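## Task

Place the entire chain bracelet in the back-left compartment of the six-compartment jewelry box, the bangle in the back-right one, every ring in the front-right one and every ear stud in the front-middle one. Each item has to sit lower than the divider tops. The hinge side counts as the back, and left/right are judged by someone in front of the box looking toward the hinge. The box must end up standing upright on the table.

## Robot and tools

ROBOT. Two six-joint arms, left_arm and right_arm, each with a parallel two-finger gripper. The joint order for each arm is always: waist, shoulder, elbow, wrist pitch, wrist yaw, wrist roll. Stated ranges in radians: waist -2.618 to 3.054, shoulder 0.000 to 3.142, elbow 0.000 to 3.142, wrist pitch -1.571 to 1.571, wrist yaw -1.571 to 1.571, wrist roll -2.094 to 2.094. True ends may differ by up to 0.059 rad. A call is rejected if a target goes more than 0.059 rad beyond a range end and farther out than the joint currently sits; otherwise an over-range target is clipped and the result may say "joint sent to its limit".

FRAMES. Scene frame: origin at table-top height midway between the nominal bases, +x out over the table, +z up, left_arm on the +y side (this is not the image left). Calibrated bases: left_arm at (+0.019, +0.328, +0.026) m, quat_wxyz (+1.000, 0, 0, -0.031); right_arm at (+0.041, -0.259, +0.023) m, quat_wxyz (+1.000, 0, 0, +0.028); both have +z up. Each arm's end_effector_position (m) and end_effector_quat_wxyz are reported in that arm's own base frame and can be a few cm off, more at long reach. The end-effector point lies between the finger pads about 1 cm behind the tips; fingers point along gripper +z and close along its y axis.

A ROW is 14 numbers: left_arm's six absolute joint angles (rad) then its opening, then the same seven for right_arm. Always send all 14, even if one arm is idle; to keep an arm or gripper still, resend its current "Joint targets" angles and its current opening command (0 is a real command, not 'no change'). Opening runs from -1 (closed) to +1 (fully open).

TOOLS.
- execute_actions(actions, cameras): actions is a list of actions; each action is a table of up to 15 rows, one row per 1/30 s step; a shorter table repeats its final row to fill 15 steps. An empty list just reports state and images.
- move(target, speed, blend, opening_speed, blocking, cameras): target is one 14-number row of absolute joint angles, or a list of up to 15 such rows visited in order within 10 s total. All joints are interpolated together, so grippers travel on curves and do not avoid obstacles or each other. speed is rad/s for the joint with farthest to go (0.01 to 12.57, default 0.5), one value or one per target. blend (rad) rounds intermediate corners. opening_speed (0.2 or more, per second on the -1..+1 scale) ramps the gripper. Gripper changes in later list rows take effect only once everything is at rest at that row. blocking=false returns after about 0.5 s while the motion continues; a new move then replaces it. The result adds a "move:" line: done, off_target (resting more than 0.035 rad from target), moving, held, or fault, possibly naming arms, plus limits=held if steps were withheld. Neither done nor off_target tells you about contact.
- wait(seconds 0 to 10, cameras): lets time pass while arms hold their last command; returns early if a running move ends.
- stop(cameras): brakes the running move; it needs stopping distance.
- zoom_image(camera, region): enlarged crop of the latest image from cam_high, cam_low, cam_left_wrist or cam_right_wrist; region [x0, y0, x1, y1] in pixels, at most 504 x 504, origin top-left.
- finished_scene(scene): ends the current scene (give its number); irreversible, and the goal must hold with the robot hands-off.
The cameras argument lists image names to return; omitted, null or ["all"] gives all, [] gives none; an unknown name invalidates the call.

MOTION LIMITS. Per step, each joint target is kept within 0.339 rad (waist, shoulder, elbow) or 2.2 rad (wrist joints) of the measured angle, and an arm's targets are scaled back if they would put the gripper more than 200 mm from where it is. Long motions therefore take several actions; an unfinished one may need recommanding. Friction and load can leave joints short or past; tiny changes may not move at all.

RESULT LINES. Joint positions (rad, last entry = finger gap in m, 0.093 fully open), Joint velocities (rad/s; may read "within noise" or be omitted), Joint targets (what the joints are now driven toward), Tool commands, grip_measured (motor position on the -1..+1 scale, possibly reading up to 0.02 high), Joint torques (N m, offset and scaled, positive toward larger angle; the first three per arm wrap at ±28), motor temperatures, and "joint command not followed" when a clearance check altered targets.

GRIPPING. Pads meet near -0.94; each mm of object width adds about 0.0208. To clamp a rigid object, command at least 0.24 below its width reading; small, round or soft items may need lower. A value just under the width reading grips gently. Keep sending the closing value to hold; send a value well above the width reading to release. A reading below -0.94 alone does not prove something is held for thin items. Pads push about 50–65 N each and spike on first contact.

CAMERAS. cam_high, cam_low (fixed, scene frame) and cam_left_wrist, cam_right_wrist (poses relative to their arm's base), all 896x504, with supplied pinhole+radial calibrations that may be slightly off; wrist images can lag during motion.

AVOID. Dropping items or releasing them while moving, slamming, hard pushes, knocking the box over or anything off the table (that fails the task). Never let the arms collide or one gripper close on the other's fingers. Avoid holding loads or stretching or straining arms for long: motors heat; at 75 °C a MOTOR HOT line appears, at 90 °C that arm folds and idles, at 100 °C it goes limp. Loose objects may occasionally be nudged by outside disturbances.

Each tool is called after "Request:" as a command line: name --argument value for each argument, lists and objects as JSON in quotes; but a table of rows of numbers goes row by row, as --pt "numbers of a row", without its own name.

## Session

Request:
execute_actions --actions '[]'

Scene clock: 0.00 s.
left_arm: end_effector_position=(+0.2892, -0.0526, +0.0391) grip_measured=+1.000 end_effector_quat_wxyz=(+0.433, -0.031, +0.899, -0.062) | right_arm: end_effector_position=(+0.2077, +0.1119, +0.1511) grip_measured=+1.000 end_effector_quat_wxyz=(+0.510, -0.067, +0.774, +0.370)
Joint positions: left_arm=[-0.239 1.161 0.199 0.293 -0.104 -0.258 0.093] | right_arm=[0.047 0.214 0.114 -0.162 -0.65 0.382 0.093]
Joint velocities: within noise
Joint torques (N m): no reading
Motor temperatures (°C): left_arm=[28 35 32 37 26 28 27] | right_arm=[30 36 35 35 29 26 27]
Heat: left arm: 37 °C; right arm: 36 °C.
Joint targets: left_arm=[-0.239 1.157 0.210 0.301 -0.104 -0.257] | right_arm=[0.047 0.215 0.123 -0.162 -0.650 0.382]
Tool commands: left_gripper/opening=+1.0 right_gripper/opening=+1.0

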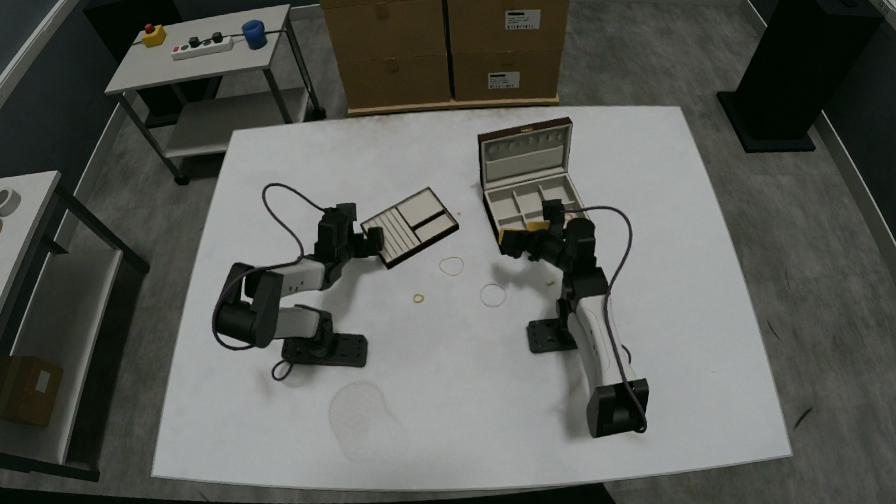

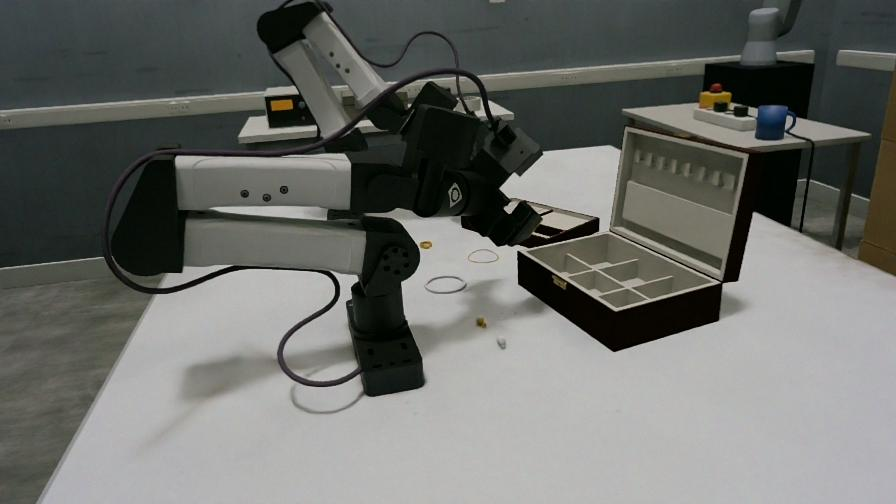

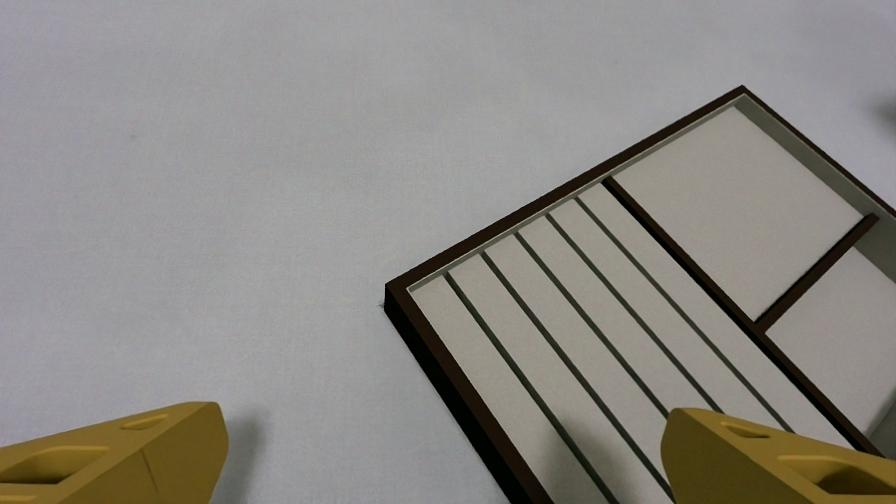

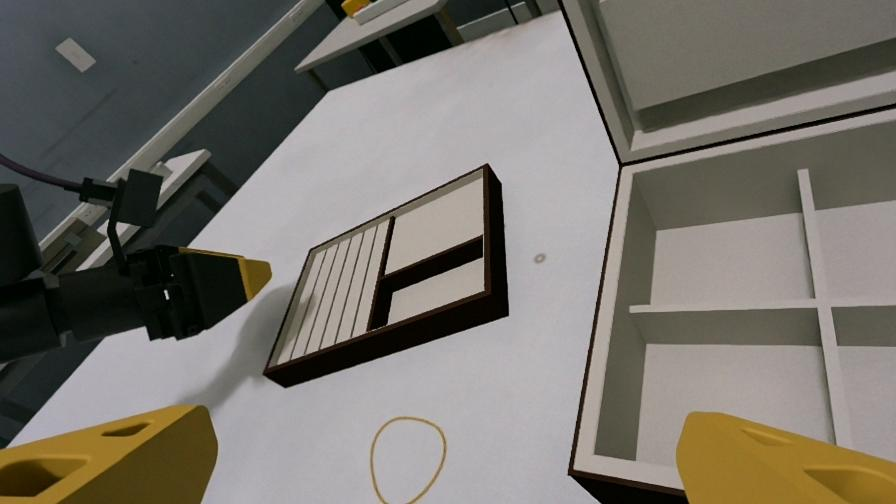

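Request:
move --target '[0.4,1.2,1.1,-1.47,0,0,1,-1.0,1.2,1.1,-1.47,0,0,1]' --speed 1

Request:
zoom_image --camera "cam_high" --region '[350, 100, 610, 330]'

Request:
zoom_image --camera "cam_low" --region '[390, 110, 770, 400]'

Request:
zoom_image --camera "cam_high" --region '[470, 170, 610, 330]'

Scene clock: 45.87 s.
left_arm: end_effector_position=(+0.1563, +0.0672, +0.1467) grip_measured=+1.000 end_effector_quat_wxyz=(-0.007, -0.199, +0.980, +0.006) | right_arm: end_effector_position=(+0.0957, -0.1444, +0.1478) grip_measured=+1.000 end_effector_quat_wxyz=(+0.003, +0.483, +0.876, +0.004)
Joint positions: left_arm=[0.392 1.192 1.072 -1.462 -0.014 -0.009 0.093] | right_arm=[-0.995 1.193 1.077 -1.454 -0.009 0.013 0.093]
Joint torques (N m): left_arm=[0.46 -1.57 7.73 0.23 0.19 0.13] | right_arm=[0.05 -2.45 8.5 0.19 0.08 -0.06]
Motor temperatures (°C): left_arm=[28 35 35 42 26 28 27] | right_arm=[30 35 42 39 28 26 27]
Heat: left arm: 42 °C; right arm: 42 °C.
Joint targets: left_arm=[0.400 1.200 1.100 -1.470 0.000 0.000] | right_arm=[-1.000 1.200 1.100 -1.470 0.000 0.000]
move: done
camera_calibration:
cam_left_wrist: T_world_to_cam=[[0.401584, -0.915701, -0.0148667, 0.000925743], [-0.838263, -0.374064, 0.396726, 0.139991], [-0.368843, -0.146857, -0.917817, 0.282966], [0, 0, 0, 1]] pos_world=[0.221347, 0.0947687, 0.204187]
cam_right_wrist: T_world_to_cam=[[-0.841993, -0.539126, -0.0197654, 0.00488878], [-0.493059, 0.754144, 0.433773, 0.13126], [-0.218952, 0.37498, -0.900805, 0.284644], [0, 0, 0, 1]] pos_world=[0.131159, -0.203089, 0.199569]

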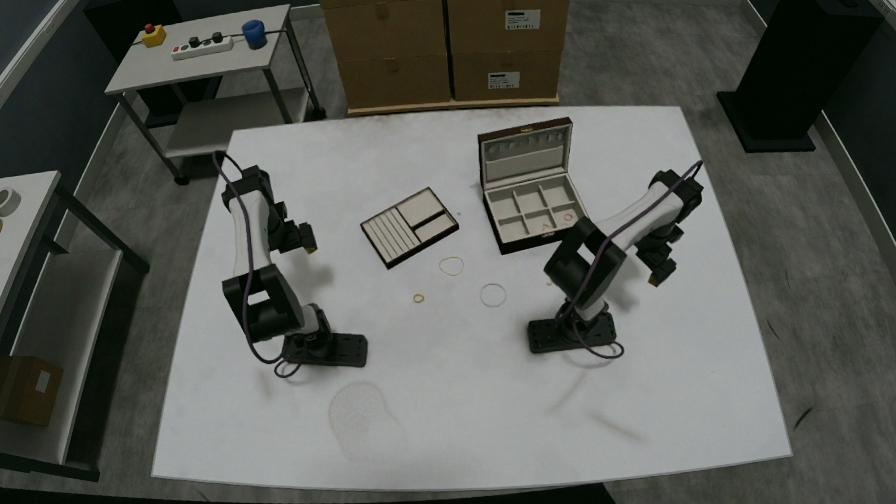

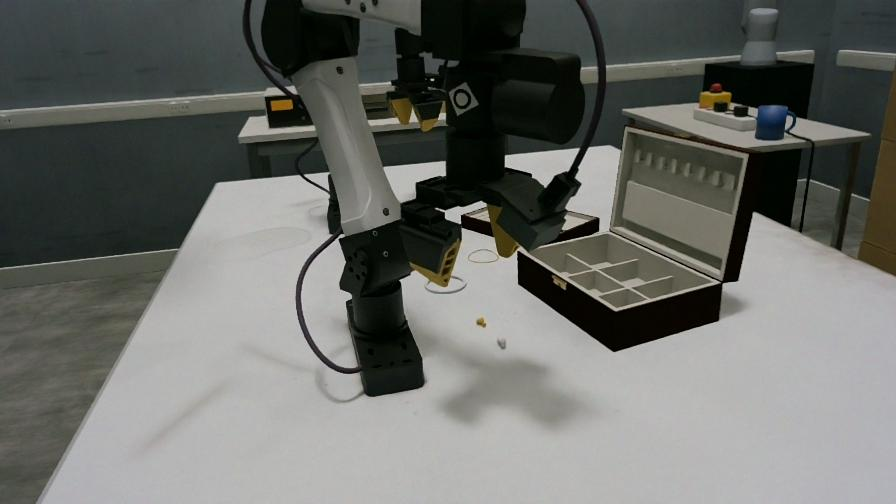

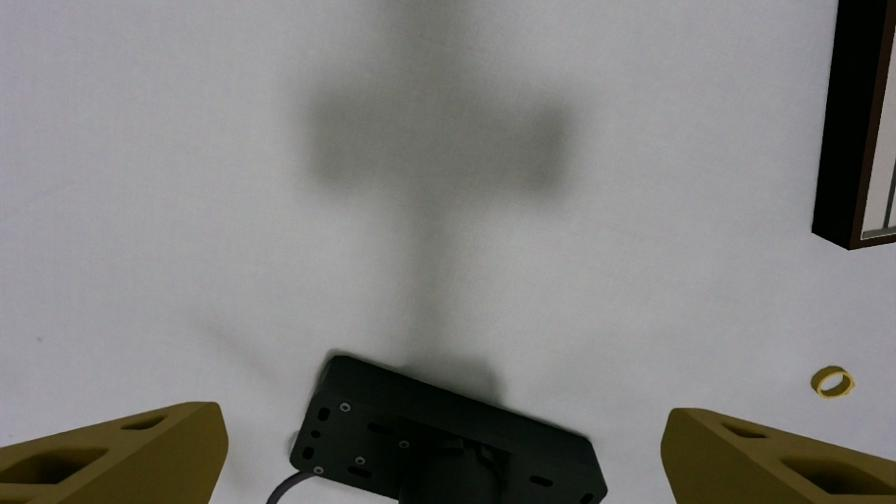

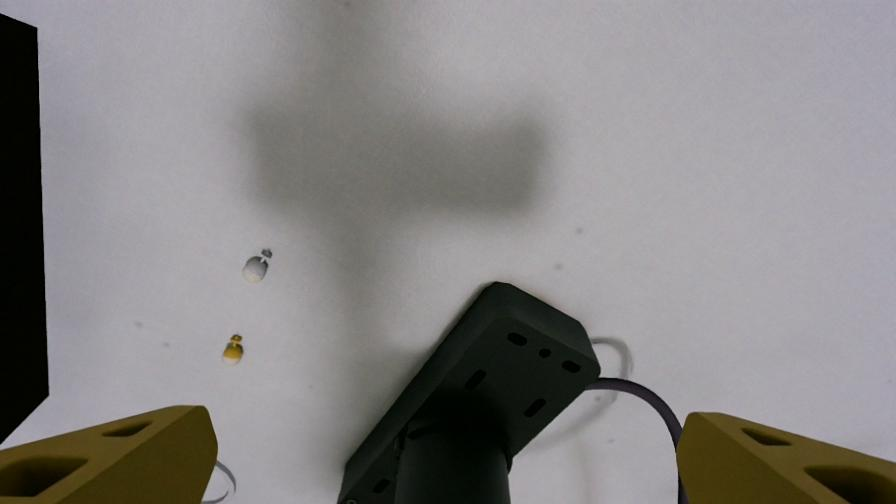

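Scaled by 1.938 from the camera's 896x504 image, which has a finer 1280x720 frame.

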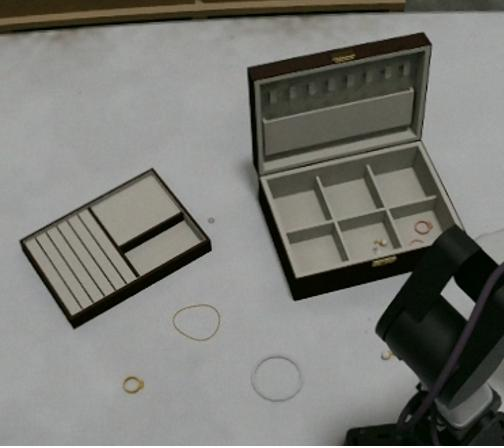

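Scaled by 1.326 from the camera's 896x504 image, which has a finer 1280x720 frame.

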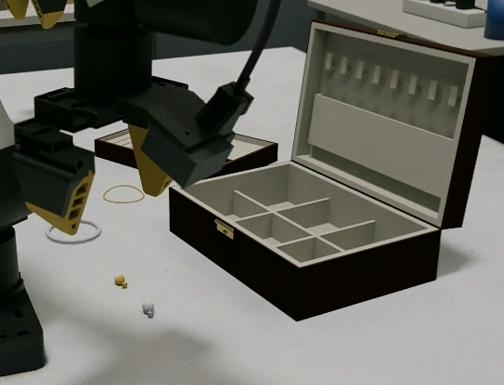

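Scaled by 3.150 from the camera's 896x504 image, which has a finer 1280x720 frame.

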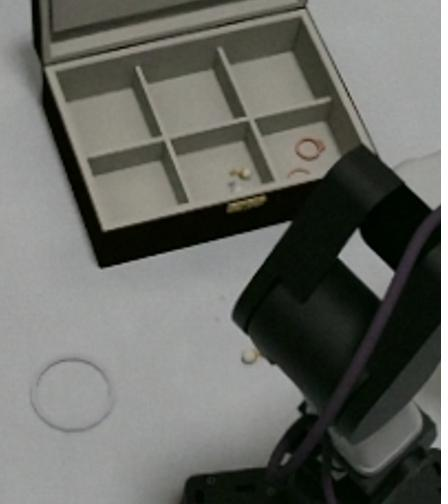

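Request:
zoom_image --camera "cam_high" --region '[440, 195, 480, 230]'

Request:
zoom_image --camera "cam_high" --region '[470, 170, 590, 260]'

Request:
zoom_image --camera "cam_high" --region '[400, 240, 520, 320]'

Scaled by 12.600 from the camera's 896x504 image, which has a finer 1280x720 frame.

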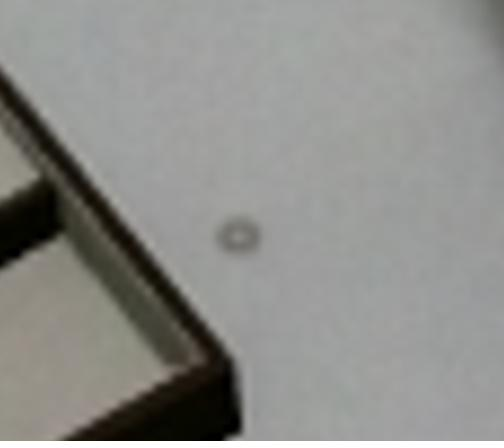

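Scaled by 4.200 from the camera's 896x504 image, which has a finer 1280x720 frame.

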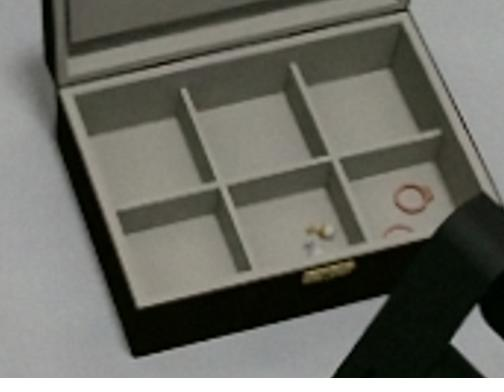

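Scaled by 4.200 from the camera's 896x504 image, which has a finer 1280x720 frame.

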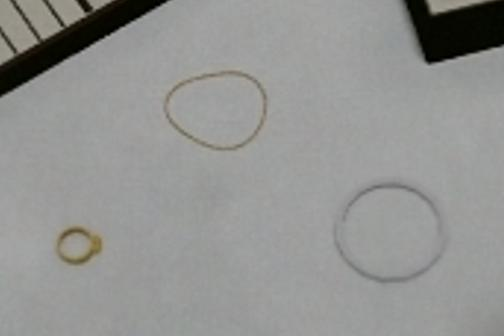

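Request:
move --target '[0.4,1.2,1.1,-1.47,0,0,1,-0.1,1.12,0.765,-1.215,0,0,1]' --speed 0.9

Scene clock: 110.53 s.
left_arm: end_effector_position=(+0.1558, +0.0669, +0.1467) grip_measured=+1.000 end_effector_quat_wxyz=(-0.008, -0.199, +0.980, +0.005) | right_arm: end_effector_position=(+0.1518, -0.0154, +0.0797) grip_measured=+1.000 end_effector_quat_wxyz=(-0.012, +0.058, +0.998, +0.002)
Joint positions: left_arm=[0.392 1.192 1.072 -1.464 -0.013 -0.008 0.093] | right_arm=[-0.105 1.133 0.771 -1.233 -0.004 0.012 0.093]
Joint torques (N m): left_arm=[0.46 -1.55 7.72 0.28 0.19 0.12] | right_arm=[0.91 -3.7 5.68 0.46 0.06 -0.07]
Motor temperatures (°C): left_arm=[28 35 38 36 26 27 27] | right_arm=[30 35 44 35 28 26 27]
Heat: left arm: 38 °C; right arm: 44 °C.
Joint targets: left_arm=[0.400 1.200 1.100 -1.470 0.000 0.000] | right_arm=[-0.100 1.120 0.765 -1.215 0.000 0.000]
move: done
camera_calibration:
cam_left_wrist: T_world_to_cam=[[0.400832, -0.916038, -0.0144349, 0.00100968], [-0.837773, -0.372871, 0.398877, 0.138997], [-0.370769, -0.14779, -0.916891, 0.282929], [0, 0, 0, 1]] pos_world=[0.220945, 0.0945669, 0.203987]
cam_right_wrist: T_world_to_cam=[[-0.10987, -0.993848, -0.0139394, 0.00185791], [-0.885117, 0.0914501, 0.456295, 0.138723], [-0.452213, 0.0624713, -0.889719, 0.21704], [0, 0, 0, 1]] pos_world=[0.221139, -0.0243986, 0.129832]

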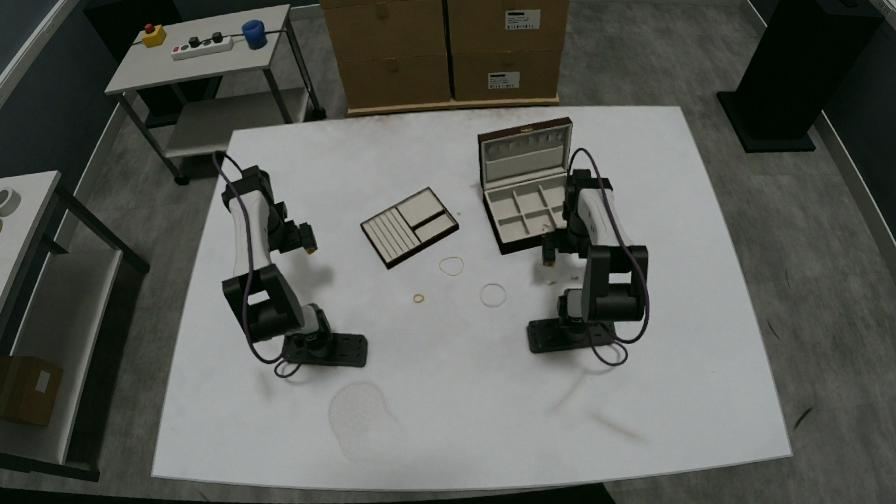

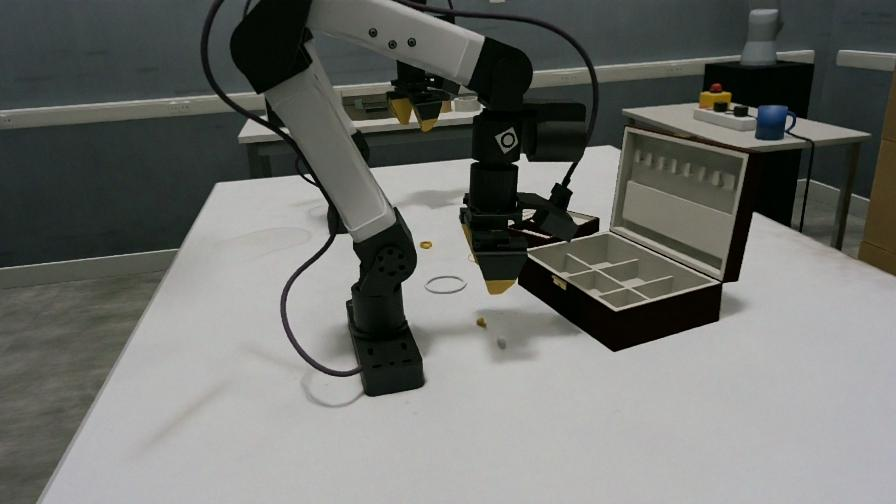

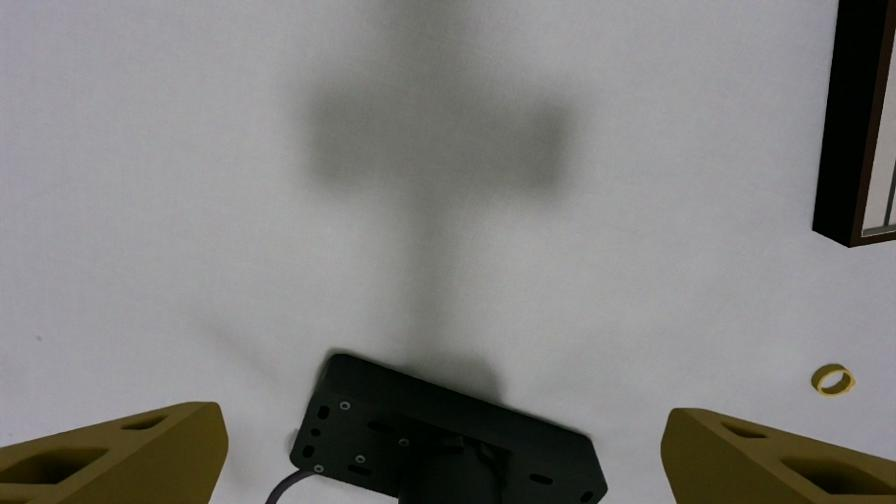

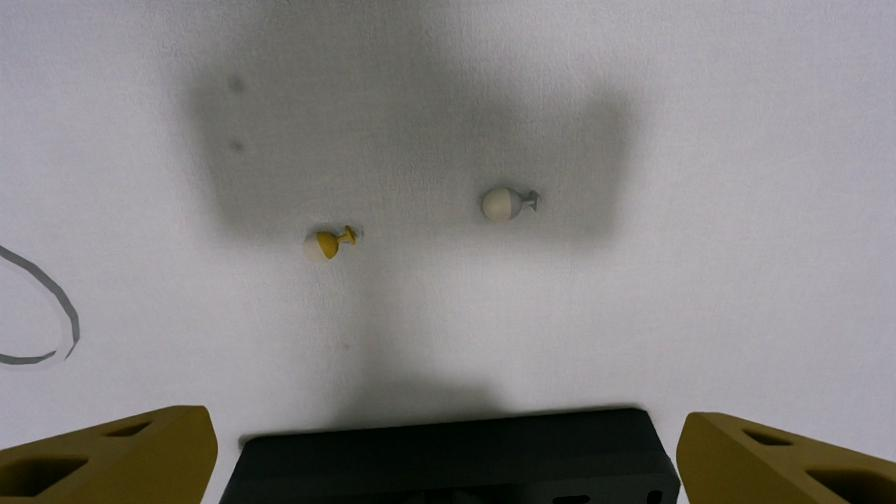

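Request:
move --target '[0.4,1.2,1.1,-1.47,0,0,1,0.203,1.145,0.658,-1.075,0,1.27,0.3]' --speed 0.9 --cameras '["cam_right_wrist","cam_low"]'

Scene clock: 133.07 s.
left_arm: end_effector_position=(+0.1557, +0.0669, +0.1467) grip_measured=+1.000 end_effector_quat_wxyz=(-0.008, -0.199, +0.980, +0.005) | right_arm: end_effector_position=(+0.1527, +0.0311, +0.0526) grip_measured=+0.302 end_effector_quat_wxyz=(+0.000, +0.504, +0.864, +0.003)
Joint positions: left_arm=[0.392 1.192 1.072 -1.465 -0.013 -0.008 0.093] | right_arm=[0.197 1.138 0.665 -1.093 -0.004 1.254 0.06]
Joint torques (N m): left_arm=[0.46 -1.55 7.73 0.28 0.19 0.12] | right_arm=[1.02 -1.73 5.53 0.51 0.11 0.19]
Heat: left arm: 39 °C; right arm: 42 °C.
Joint targets: left_arm=[0.400 1.200 1.100 -1.470 0.000 0.000] | right_arm=[0.203 1.145 0.658 -1.075 0.000 1.270]
move: done
camera_calibration:
cam_right_wrist: T_world_to_cam=[[-0.867594, -0.497024, -0.0157355, 0.14803], [-0.453169, 0.777223, 0.436535, 0.0613887], [-0.204738, 0.385866, -0.89955, 0.143011], [0, 0, 0, 1]] pos_world=[0.185529, -0.0293213, 0.104176]
Images, in order (width x height): cam_low 896x504, cam_right_wrist 896x504.

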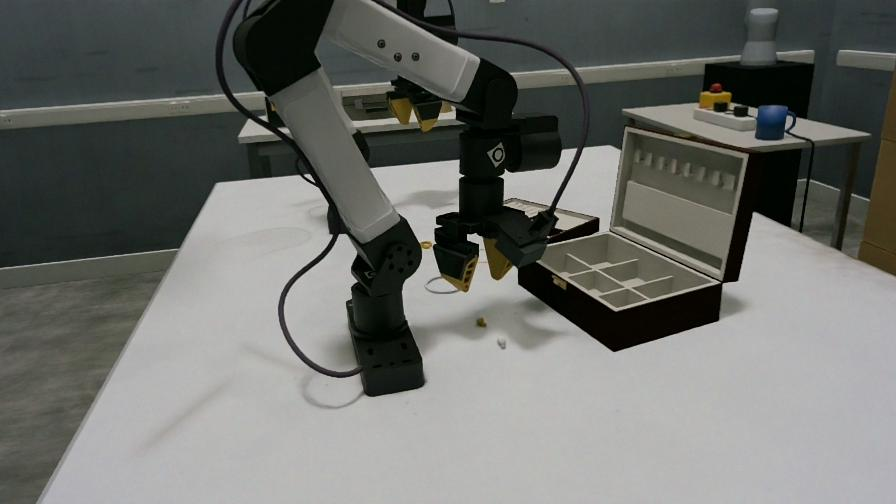

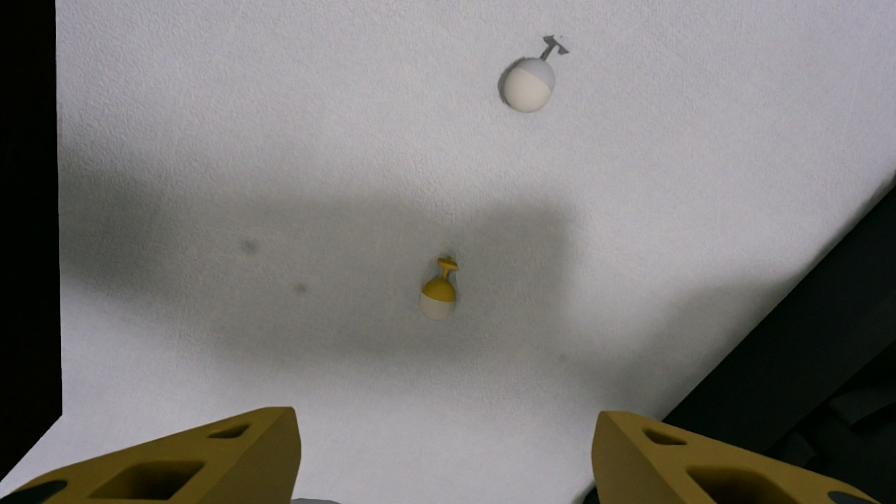

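Request:
move --pt "0.4 1.2 1.1 -1.47 0 0 1 0.231 1.268 0.476 -0.778 0 1.27 0.3" --pt "0.4 1.2 1.1 -1.47 0 0 1 0.231 1.268 0.476 -0.778 0 1.27 -1" --speed 0.4 --opening_speed 1 --cameras '["cam_right_wrist","cam_low"]'

Request:
move --target '[0.4,1.2,1.1,-1.47,0,0,1,0.203,1.12,0.765,-1.2,0,1.27,-1]' --speed 0.6 --cameras '["cam_right_wrist","cam_low","cam_high"]'

Scene clock: 147.27 s.
left_arm: end_effector_position=(+0.1557, +0.0669, +0.1467) grip_measured=+1.000 end_effector_quat_wxyz=(-0.008, -0.199, +0.980, +0.005) | right_arm: end_effector_position=(+0.1515, +0.0359, -0.0063) grip_measured=-0.874 end_effector_quat_wxyz=(-0.003, +0.493, +0.870, +0.003)
Joint positions: left_arm=[0.392 1.192 1.072 -1.465 -0.013 -0.008 0.093] | right_arm=[0.224 1.257 0.483 -0.796 -0.008 1.256 0.003]
Joint torques (N m): left_arm=[0.46 -1.55 7.73 0.28 0.19 0.12] | right_arm=[1.09 -1.78 4.86 0.48 0.15 0.2]
Heat: left arm: 39 °C; right arm: 41 °C.
Joint targets: left_arm=[0.400 1.200 1.100 -1.470 0.000 0.000] | right_arm=[0.231 1.268 0.476 -0.778 0.000 1.270]
move: done; target 2's new numbers were sent with right_arm's wrist pitch 0.060 rad from that target
camera_calibration:
cam_right_wrist: T_world_to_cam=[[-0.854672, -0.519004, -0.013056, 0.14731], [-0.470675, 0.763985, 0.441352, 0.0859679], [-0.219089, 0.383356, -0.897239, 0.0902863], [0, 0, 0, 1]] pos_world=[0.186146, -0.0238354, 0.0449896]
Images, in order (width x height): cam_low 896x504, cam_right_wrist 896x504.

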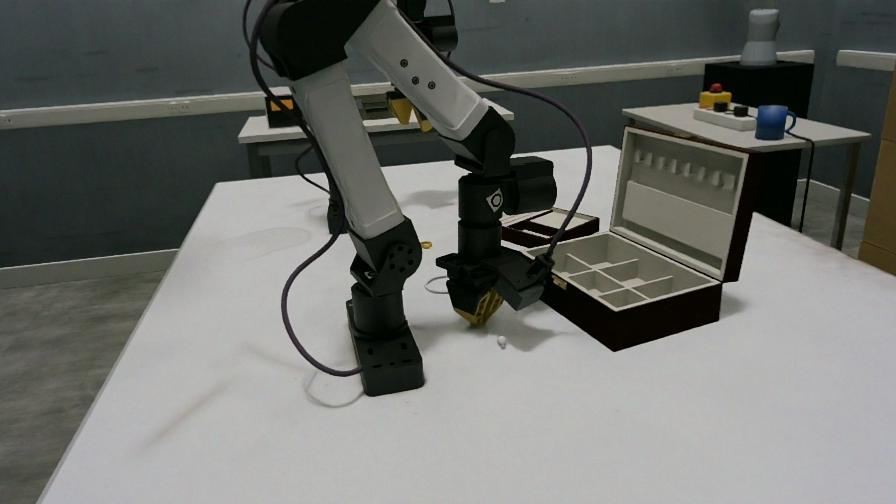

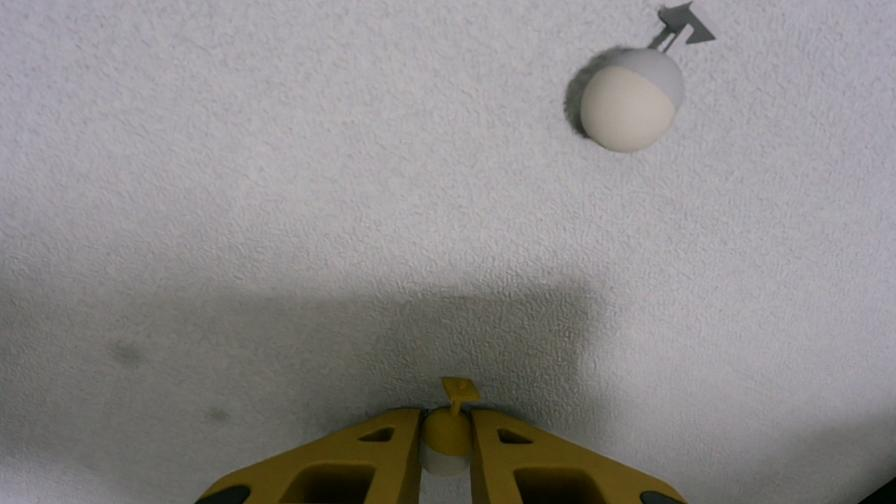

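Scene clock: 148.77 s.
left_arm: end_effector_position=(+0.1557, +0.0669, +0.1467) grip_measured=+1.000 end_effector_quat_wxyz=(-0.008, -0.199, +0.980, +0.005) | right_arm: end_effector_position=(+0.1541, +0.0341, +0.0741) grip_measured=-0.890 end_effector_quat_wxyz=(-0.001, +0.500, +0.866, +0.004)
Joint positions: left_arm=[0.392 1.192 1.072 -1.465 -0.013 -0.008 0.093] | right_arm=[0.209 1.128 0.747 -1.185 -0.008 1.256 0.002]
Joint torques (N m): left_arm=[0.44 -1.57 7.73 0.28 0.19 0.12] | right_arm=[-0.03 -3.22 8.02 0.14 0.15 0.2]
Heat: left arm: 39 °C; right arm: 41 °C.
Joint targets: left_arm=[0.400 1.200 1.100 -1.470 0.000 0.000] | right_arm=[0.203 1.120 0.765 -1.200 0.000 1.270]
move: done
camera_calibration:
cam_right_wrist: T_world_to_cam=[[-0.862441, -0.505871, -0.0170543, 0.150675], [-0.460758, 0.77069, 0.440157, 0.0514491], [-0.209519, 0.387467, -0.897759, 0.162028], [0, 0, 0, 1]] pos_world=[0.187602, -0.0262096, 0.125386]
Images, in order (width x height): cam_high 896x504, cam_low 896x504, cam_right_wrist 896x504.

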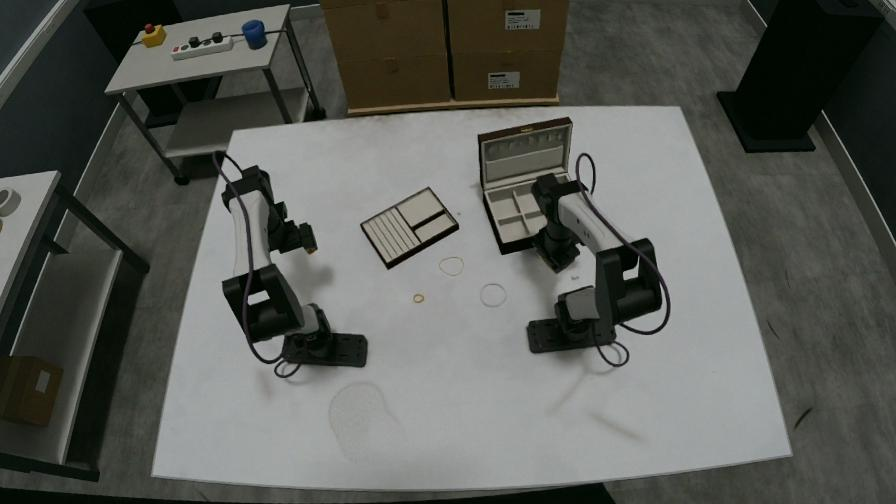

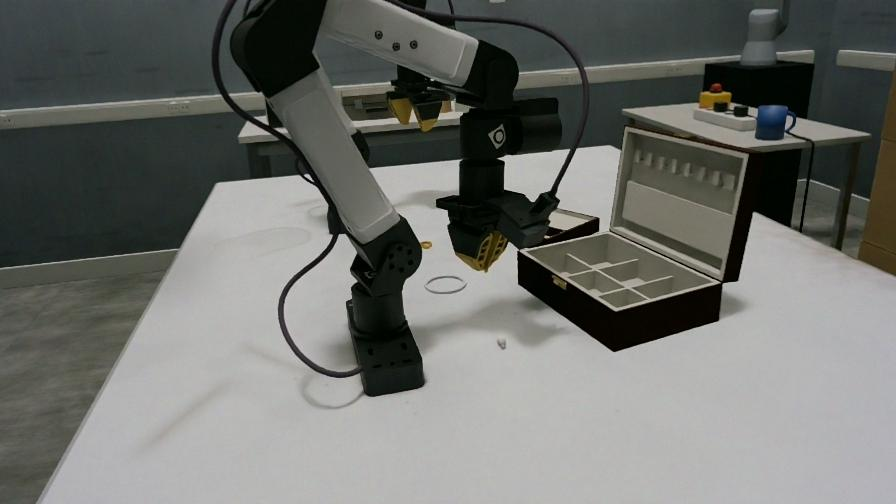

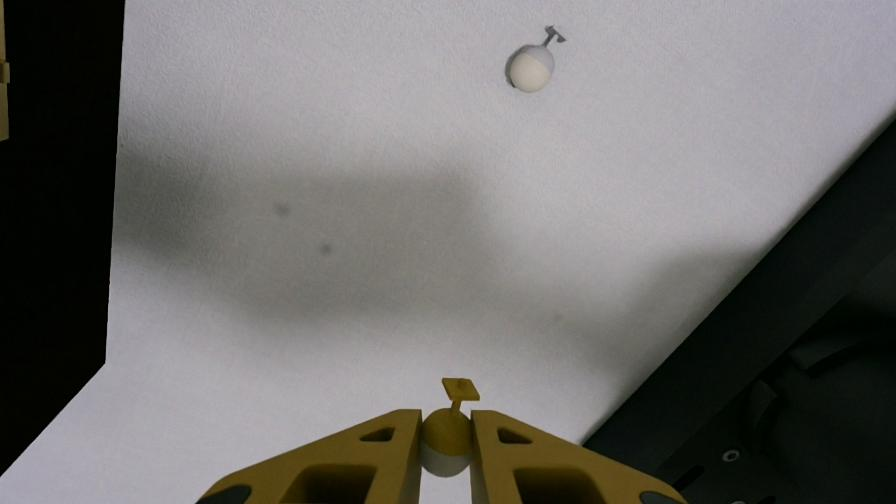

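Request:
move --pt "0.4 1.2 1.1 -1.47 0 0 1 0.12 1.1 0.95 -1.2 0 0.6 -1" --pt "0.4 1.2 1.1 -1.47 0 0 1 0.02 1.34 0.96 -0.72 0 0 -1" --speed 0.8 --blend 0.1

Scene clock: 163.17 s.
left_arm: end_effector_position=(+0.1557, +0.0669, +0.1467) grip_measured=+1.000 end_effector_quat_wxyz=(-0.008, -0.199, +0.980, +0.005) | right_arm: end_effector_position=(+0.3081, +0.0093, +0.1105) grip_measured=-0.891 end_effector_quat_wxyz=(+0.214, -0.007, +0.977, +0.008)
Joint positions: left_arm=[0.392 1.192 1.072 -1.465 -0.013 -0.008 0.093] | right_arm=[0.026 1.333 0.936 -0.743 -0.008 0.013 0.002]
Joint torques (N m): left_arm=[0.44 -1.57 7.73 0.28 0.19 0.12] | right_arm=[-0.02 -4.64 9.39 1.45 0.1 -0.06]
Heat: left arm: 39 °C; right arm: 42 °C.
Joint targets: left_arm=[0.400 1.200 1.100 -1.470 0.000 0.000] | right_arm=[0.020 1.340 0.960 -0.720 0.000 0.000]
move: done
camera_calibration:
cam_left_wrist: T_world_to_cam=[[0.400883, -0.916014, -0.0144939, 0.0010083], [-0.837622, -0.372892, 0.399176, 0.138904], [-0.371056, -0.147883, -0.91676, 0.282975], [0, 0, 0, 1]] pos_world=[0.220944, 0.0945667, 0.203987]
cam_right_wrist: T_world_to_cam=[[0.0278855, -0.999434, -0.0187914, 0.00203111], [-0.999433, -0.0282301, 0.0183254, 0.345543], [-0.0188455, 0.0182697, -0.999655, 0.192571], [0, 0, 0, 1]] pos_world=[0.34892, 0.00826647, 0.18621]

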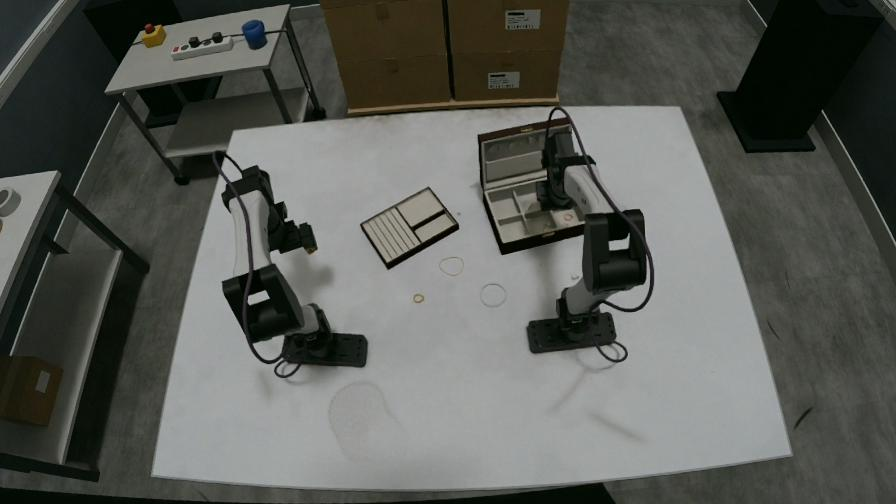

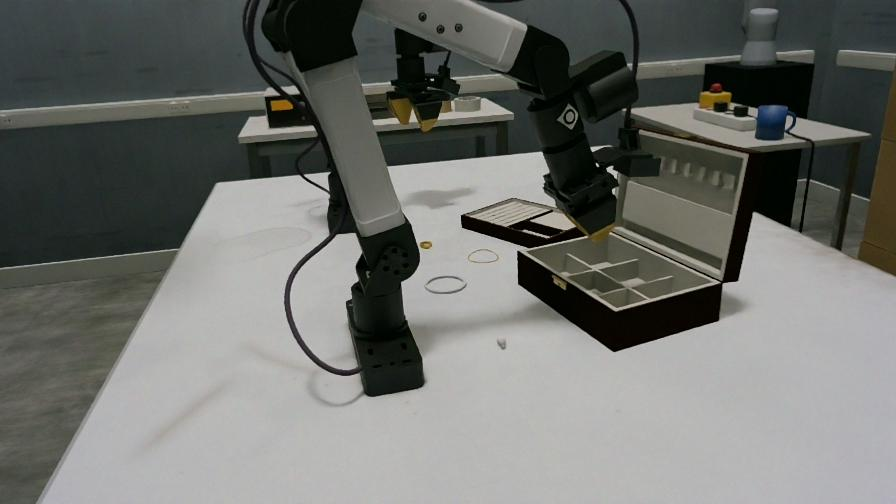

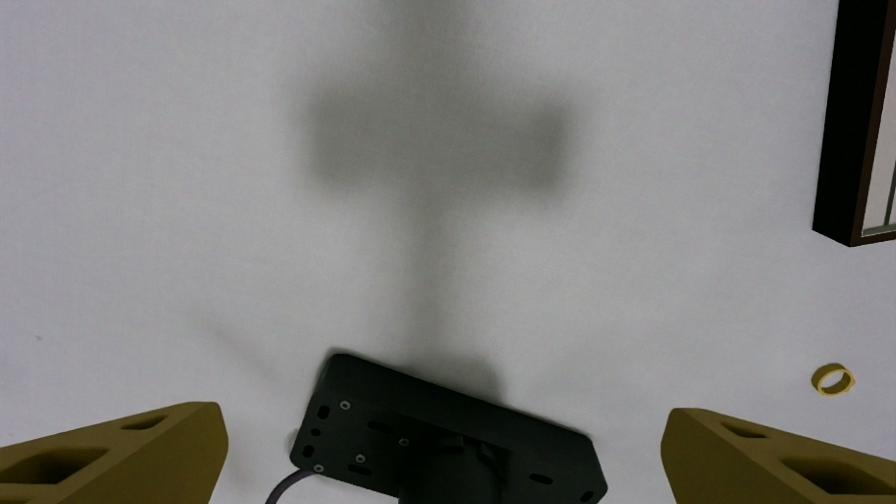

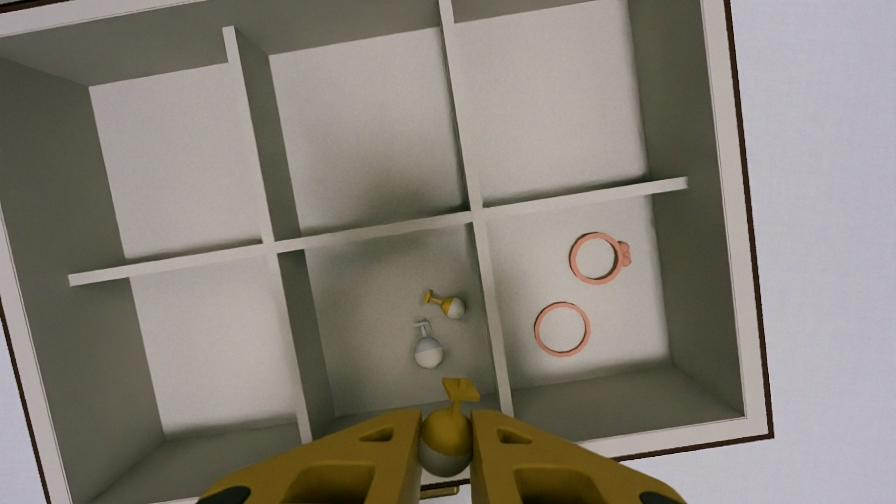

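Request:
move --pt "0.4 1.2 1.1 -1.47 0 0 1 0.14 1.664 1.13 -0.83 0 0 -1" --pt "0.4 1.2 1.1 -1.47 0 0 1 0.144 1.755 0.995 -0.601 0 0 -1" --speed 0.5 --cameras '["cam_right_wrist","cam_low"]'

Scene clock: 196.00 s.
left_arm: end_effector_position=(+0.1557, +0.0669, +0.1467) grip_measured=+1.000 end_effector_quat_wxyz=(-0.008, -0.199, +0.980, +0.005) | right_arm: end_effector_position=(+0.3309, +0.0432, +0.0173) grip_measured=-0.891 end_effector_quat_wxyz=(+0.100, -0.063, +0.993, +0.001)
Joint positions: left_arm=[0.392 1.192 1.072 -1.465 -0.013 -0.008 0.093] | right_arm=[0.136 1.736 1.004 -0.64 0.013 0.008 0.002]
Joint torques (N m): left_arm=[0.46 -1.55 7.73 0.28 0.19 0.12] | right_arm=[1.14 -6.5 5.16 1.2 -0.09 -0.03]
Heat: left arm: 39 °C; right arm: 42 °C.
Joint targets: left_arm=[0.400 1.200 1.100 -1.470 0.000 0.000] | right_arm=[0.144 1.755 0.995 -0.601 0.000 0.000]
move: off_target (right_arm); right_arm: the wrist pitch is farthest, 0.039 rad from its target
camera_calibration:
cam_right_wrist: T_world_to_cam=[[0.133466, -0.991052, 0.00191669, -0.00205061], [-0.960141, -0.128823, 0.24806, 0.358238], [-0.245593, -0.0349478, -0.968743, 0.175974], [0, 0, 0, 1]] pos_world=[0.387451, 0.050267, 0.0816133]
Images, in order (width x height): cam_low 896x504, cam_right_wrist 896x504.

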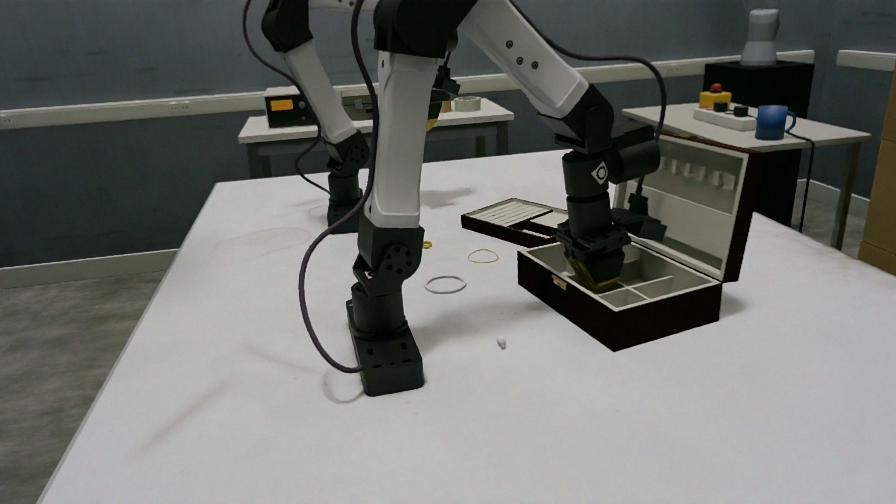

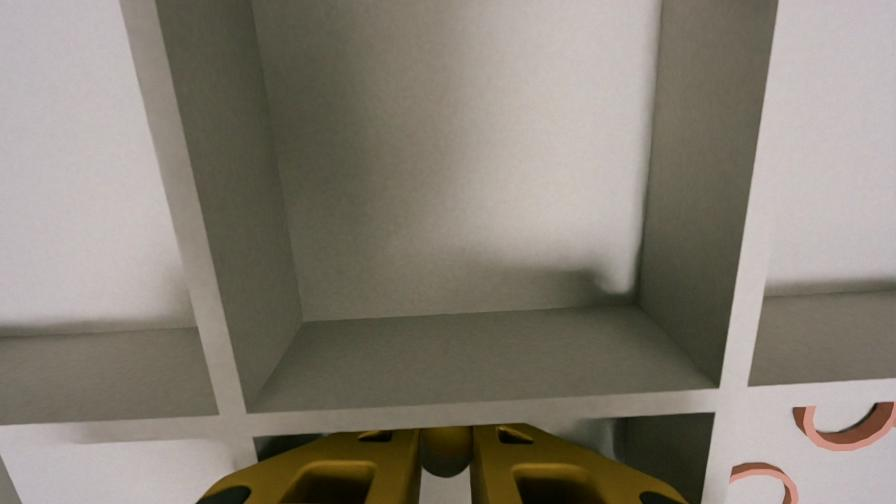

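Request:
move --target '[0.4,1.2,1.1,-1.47,0,0,1,0.148,1.782,0.987,-0.58,0,0,-1]' --speed 0.2 --cameras '["cam_right_wrist","cam_low"]'

Request:
zoom_image --camera "cam_low" --region '[510, 200, 730, 360]'

Scene clock: 209.23 s.
left_arm: end_effector_position=(+0.1557, +0.0669, +0.1467) grip_measured=+1.000 end_effector_quat_wxyz=(-0.008, -0.199, +0.980, +0.005) | right_arm: end_effector_position=(+0.3320, +0.0392, +0.0071) grip_measured=-0.892 end_effector_quat_wxyz=(+0.095, -0.063, +0.993, -0.012)
Joint positions: left_arm=[0.392 1.192 1.072 -1.465 -0.013 -0.008 0.093] | right_arm=[0.136 1.766 0.996 -0.613 0.037 0.006 0.002]
Joint torques (N m): left_arm=[0.46 -1.57 7.73 0.28 0.19 0.12] | right_arm=[1.51 -6.97 5.05 1.08 -0.32 0.01]
Heat: left arm: 40 °C; right arm: 42 °C.
Joint targets: left_arm=[0.400 1.200 1.100 -1.470 0.000 0.000] | right_arm=[0.148 1.782 0.987 -0.580 0.000 0.000]
move: off_target (right_arm); right_arm: the wrist yaw is farthest, 0.037 rad from its target
camera_calibration:
cam_right_wrist: T_world_to_cam=[[0.131138, -0.991013, 0.0263844, -0.00561493], [-0.958592, -0.119971, 0.25828, 0.360446], [-0.252793, -0.0591621, -0.96571, 0.169492], [0, 0, 0, 1]] pos_world=[0.389103, 0.0477062, 0.0707325]
Images, in order (width x height): cam_low 896x504, cam_right_wrist 896x504.

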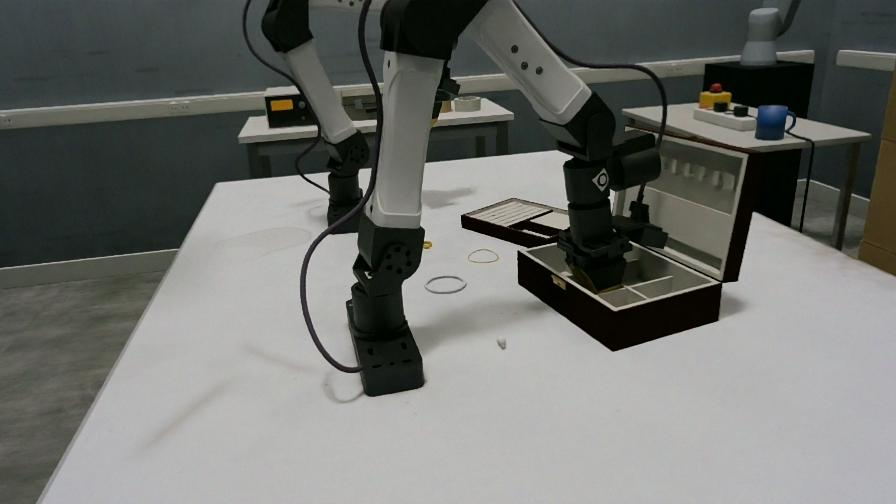

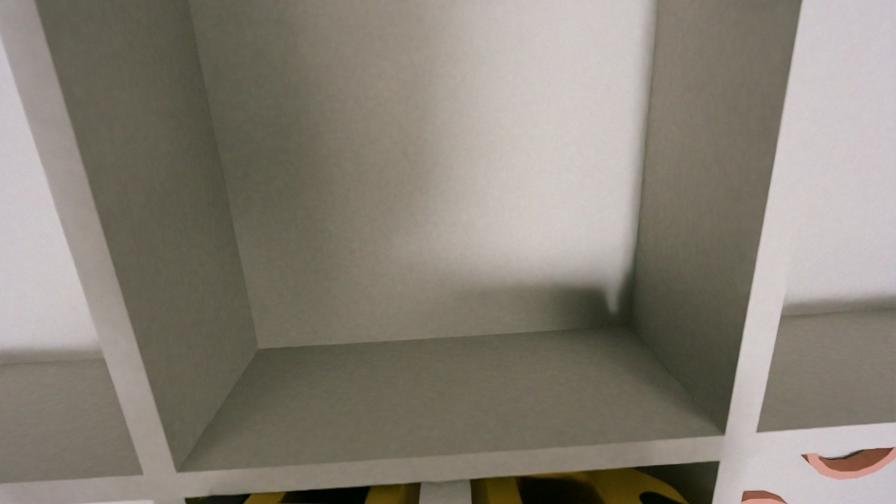

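Scaled by 2.291 from the camera's 896x504 image, which has a finer 1280x720 frame.

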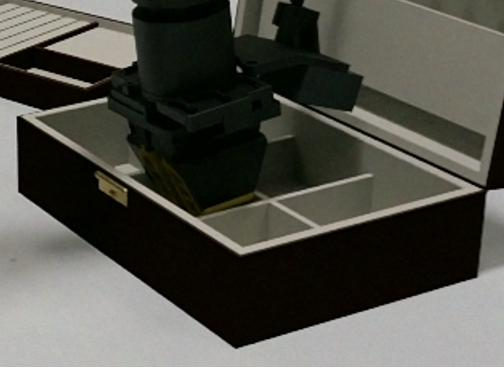

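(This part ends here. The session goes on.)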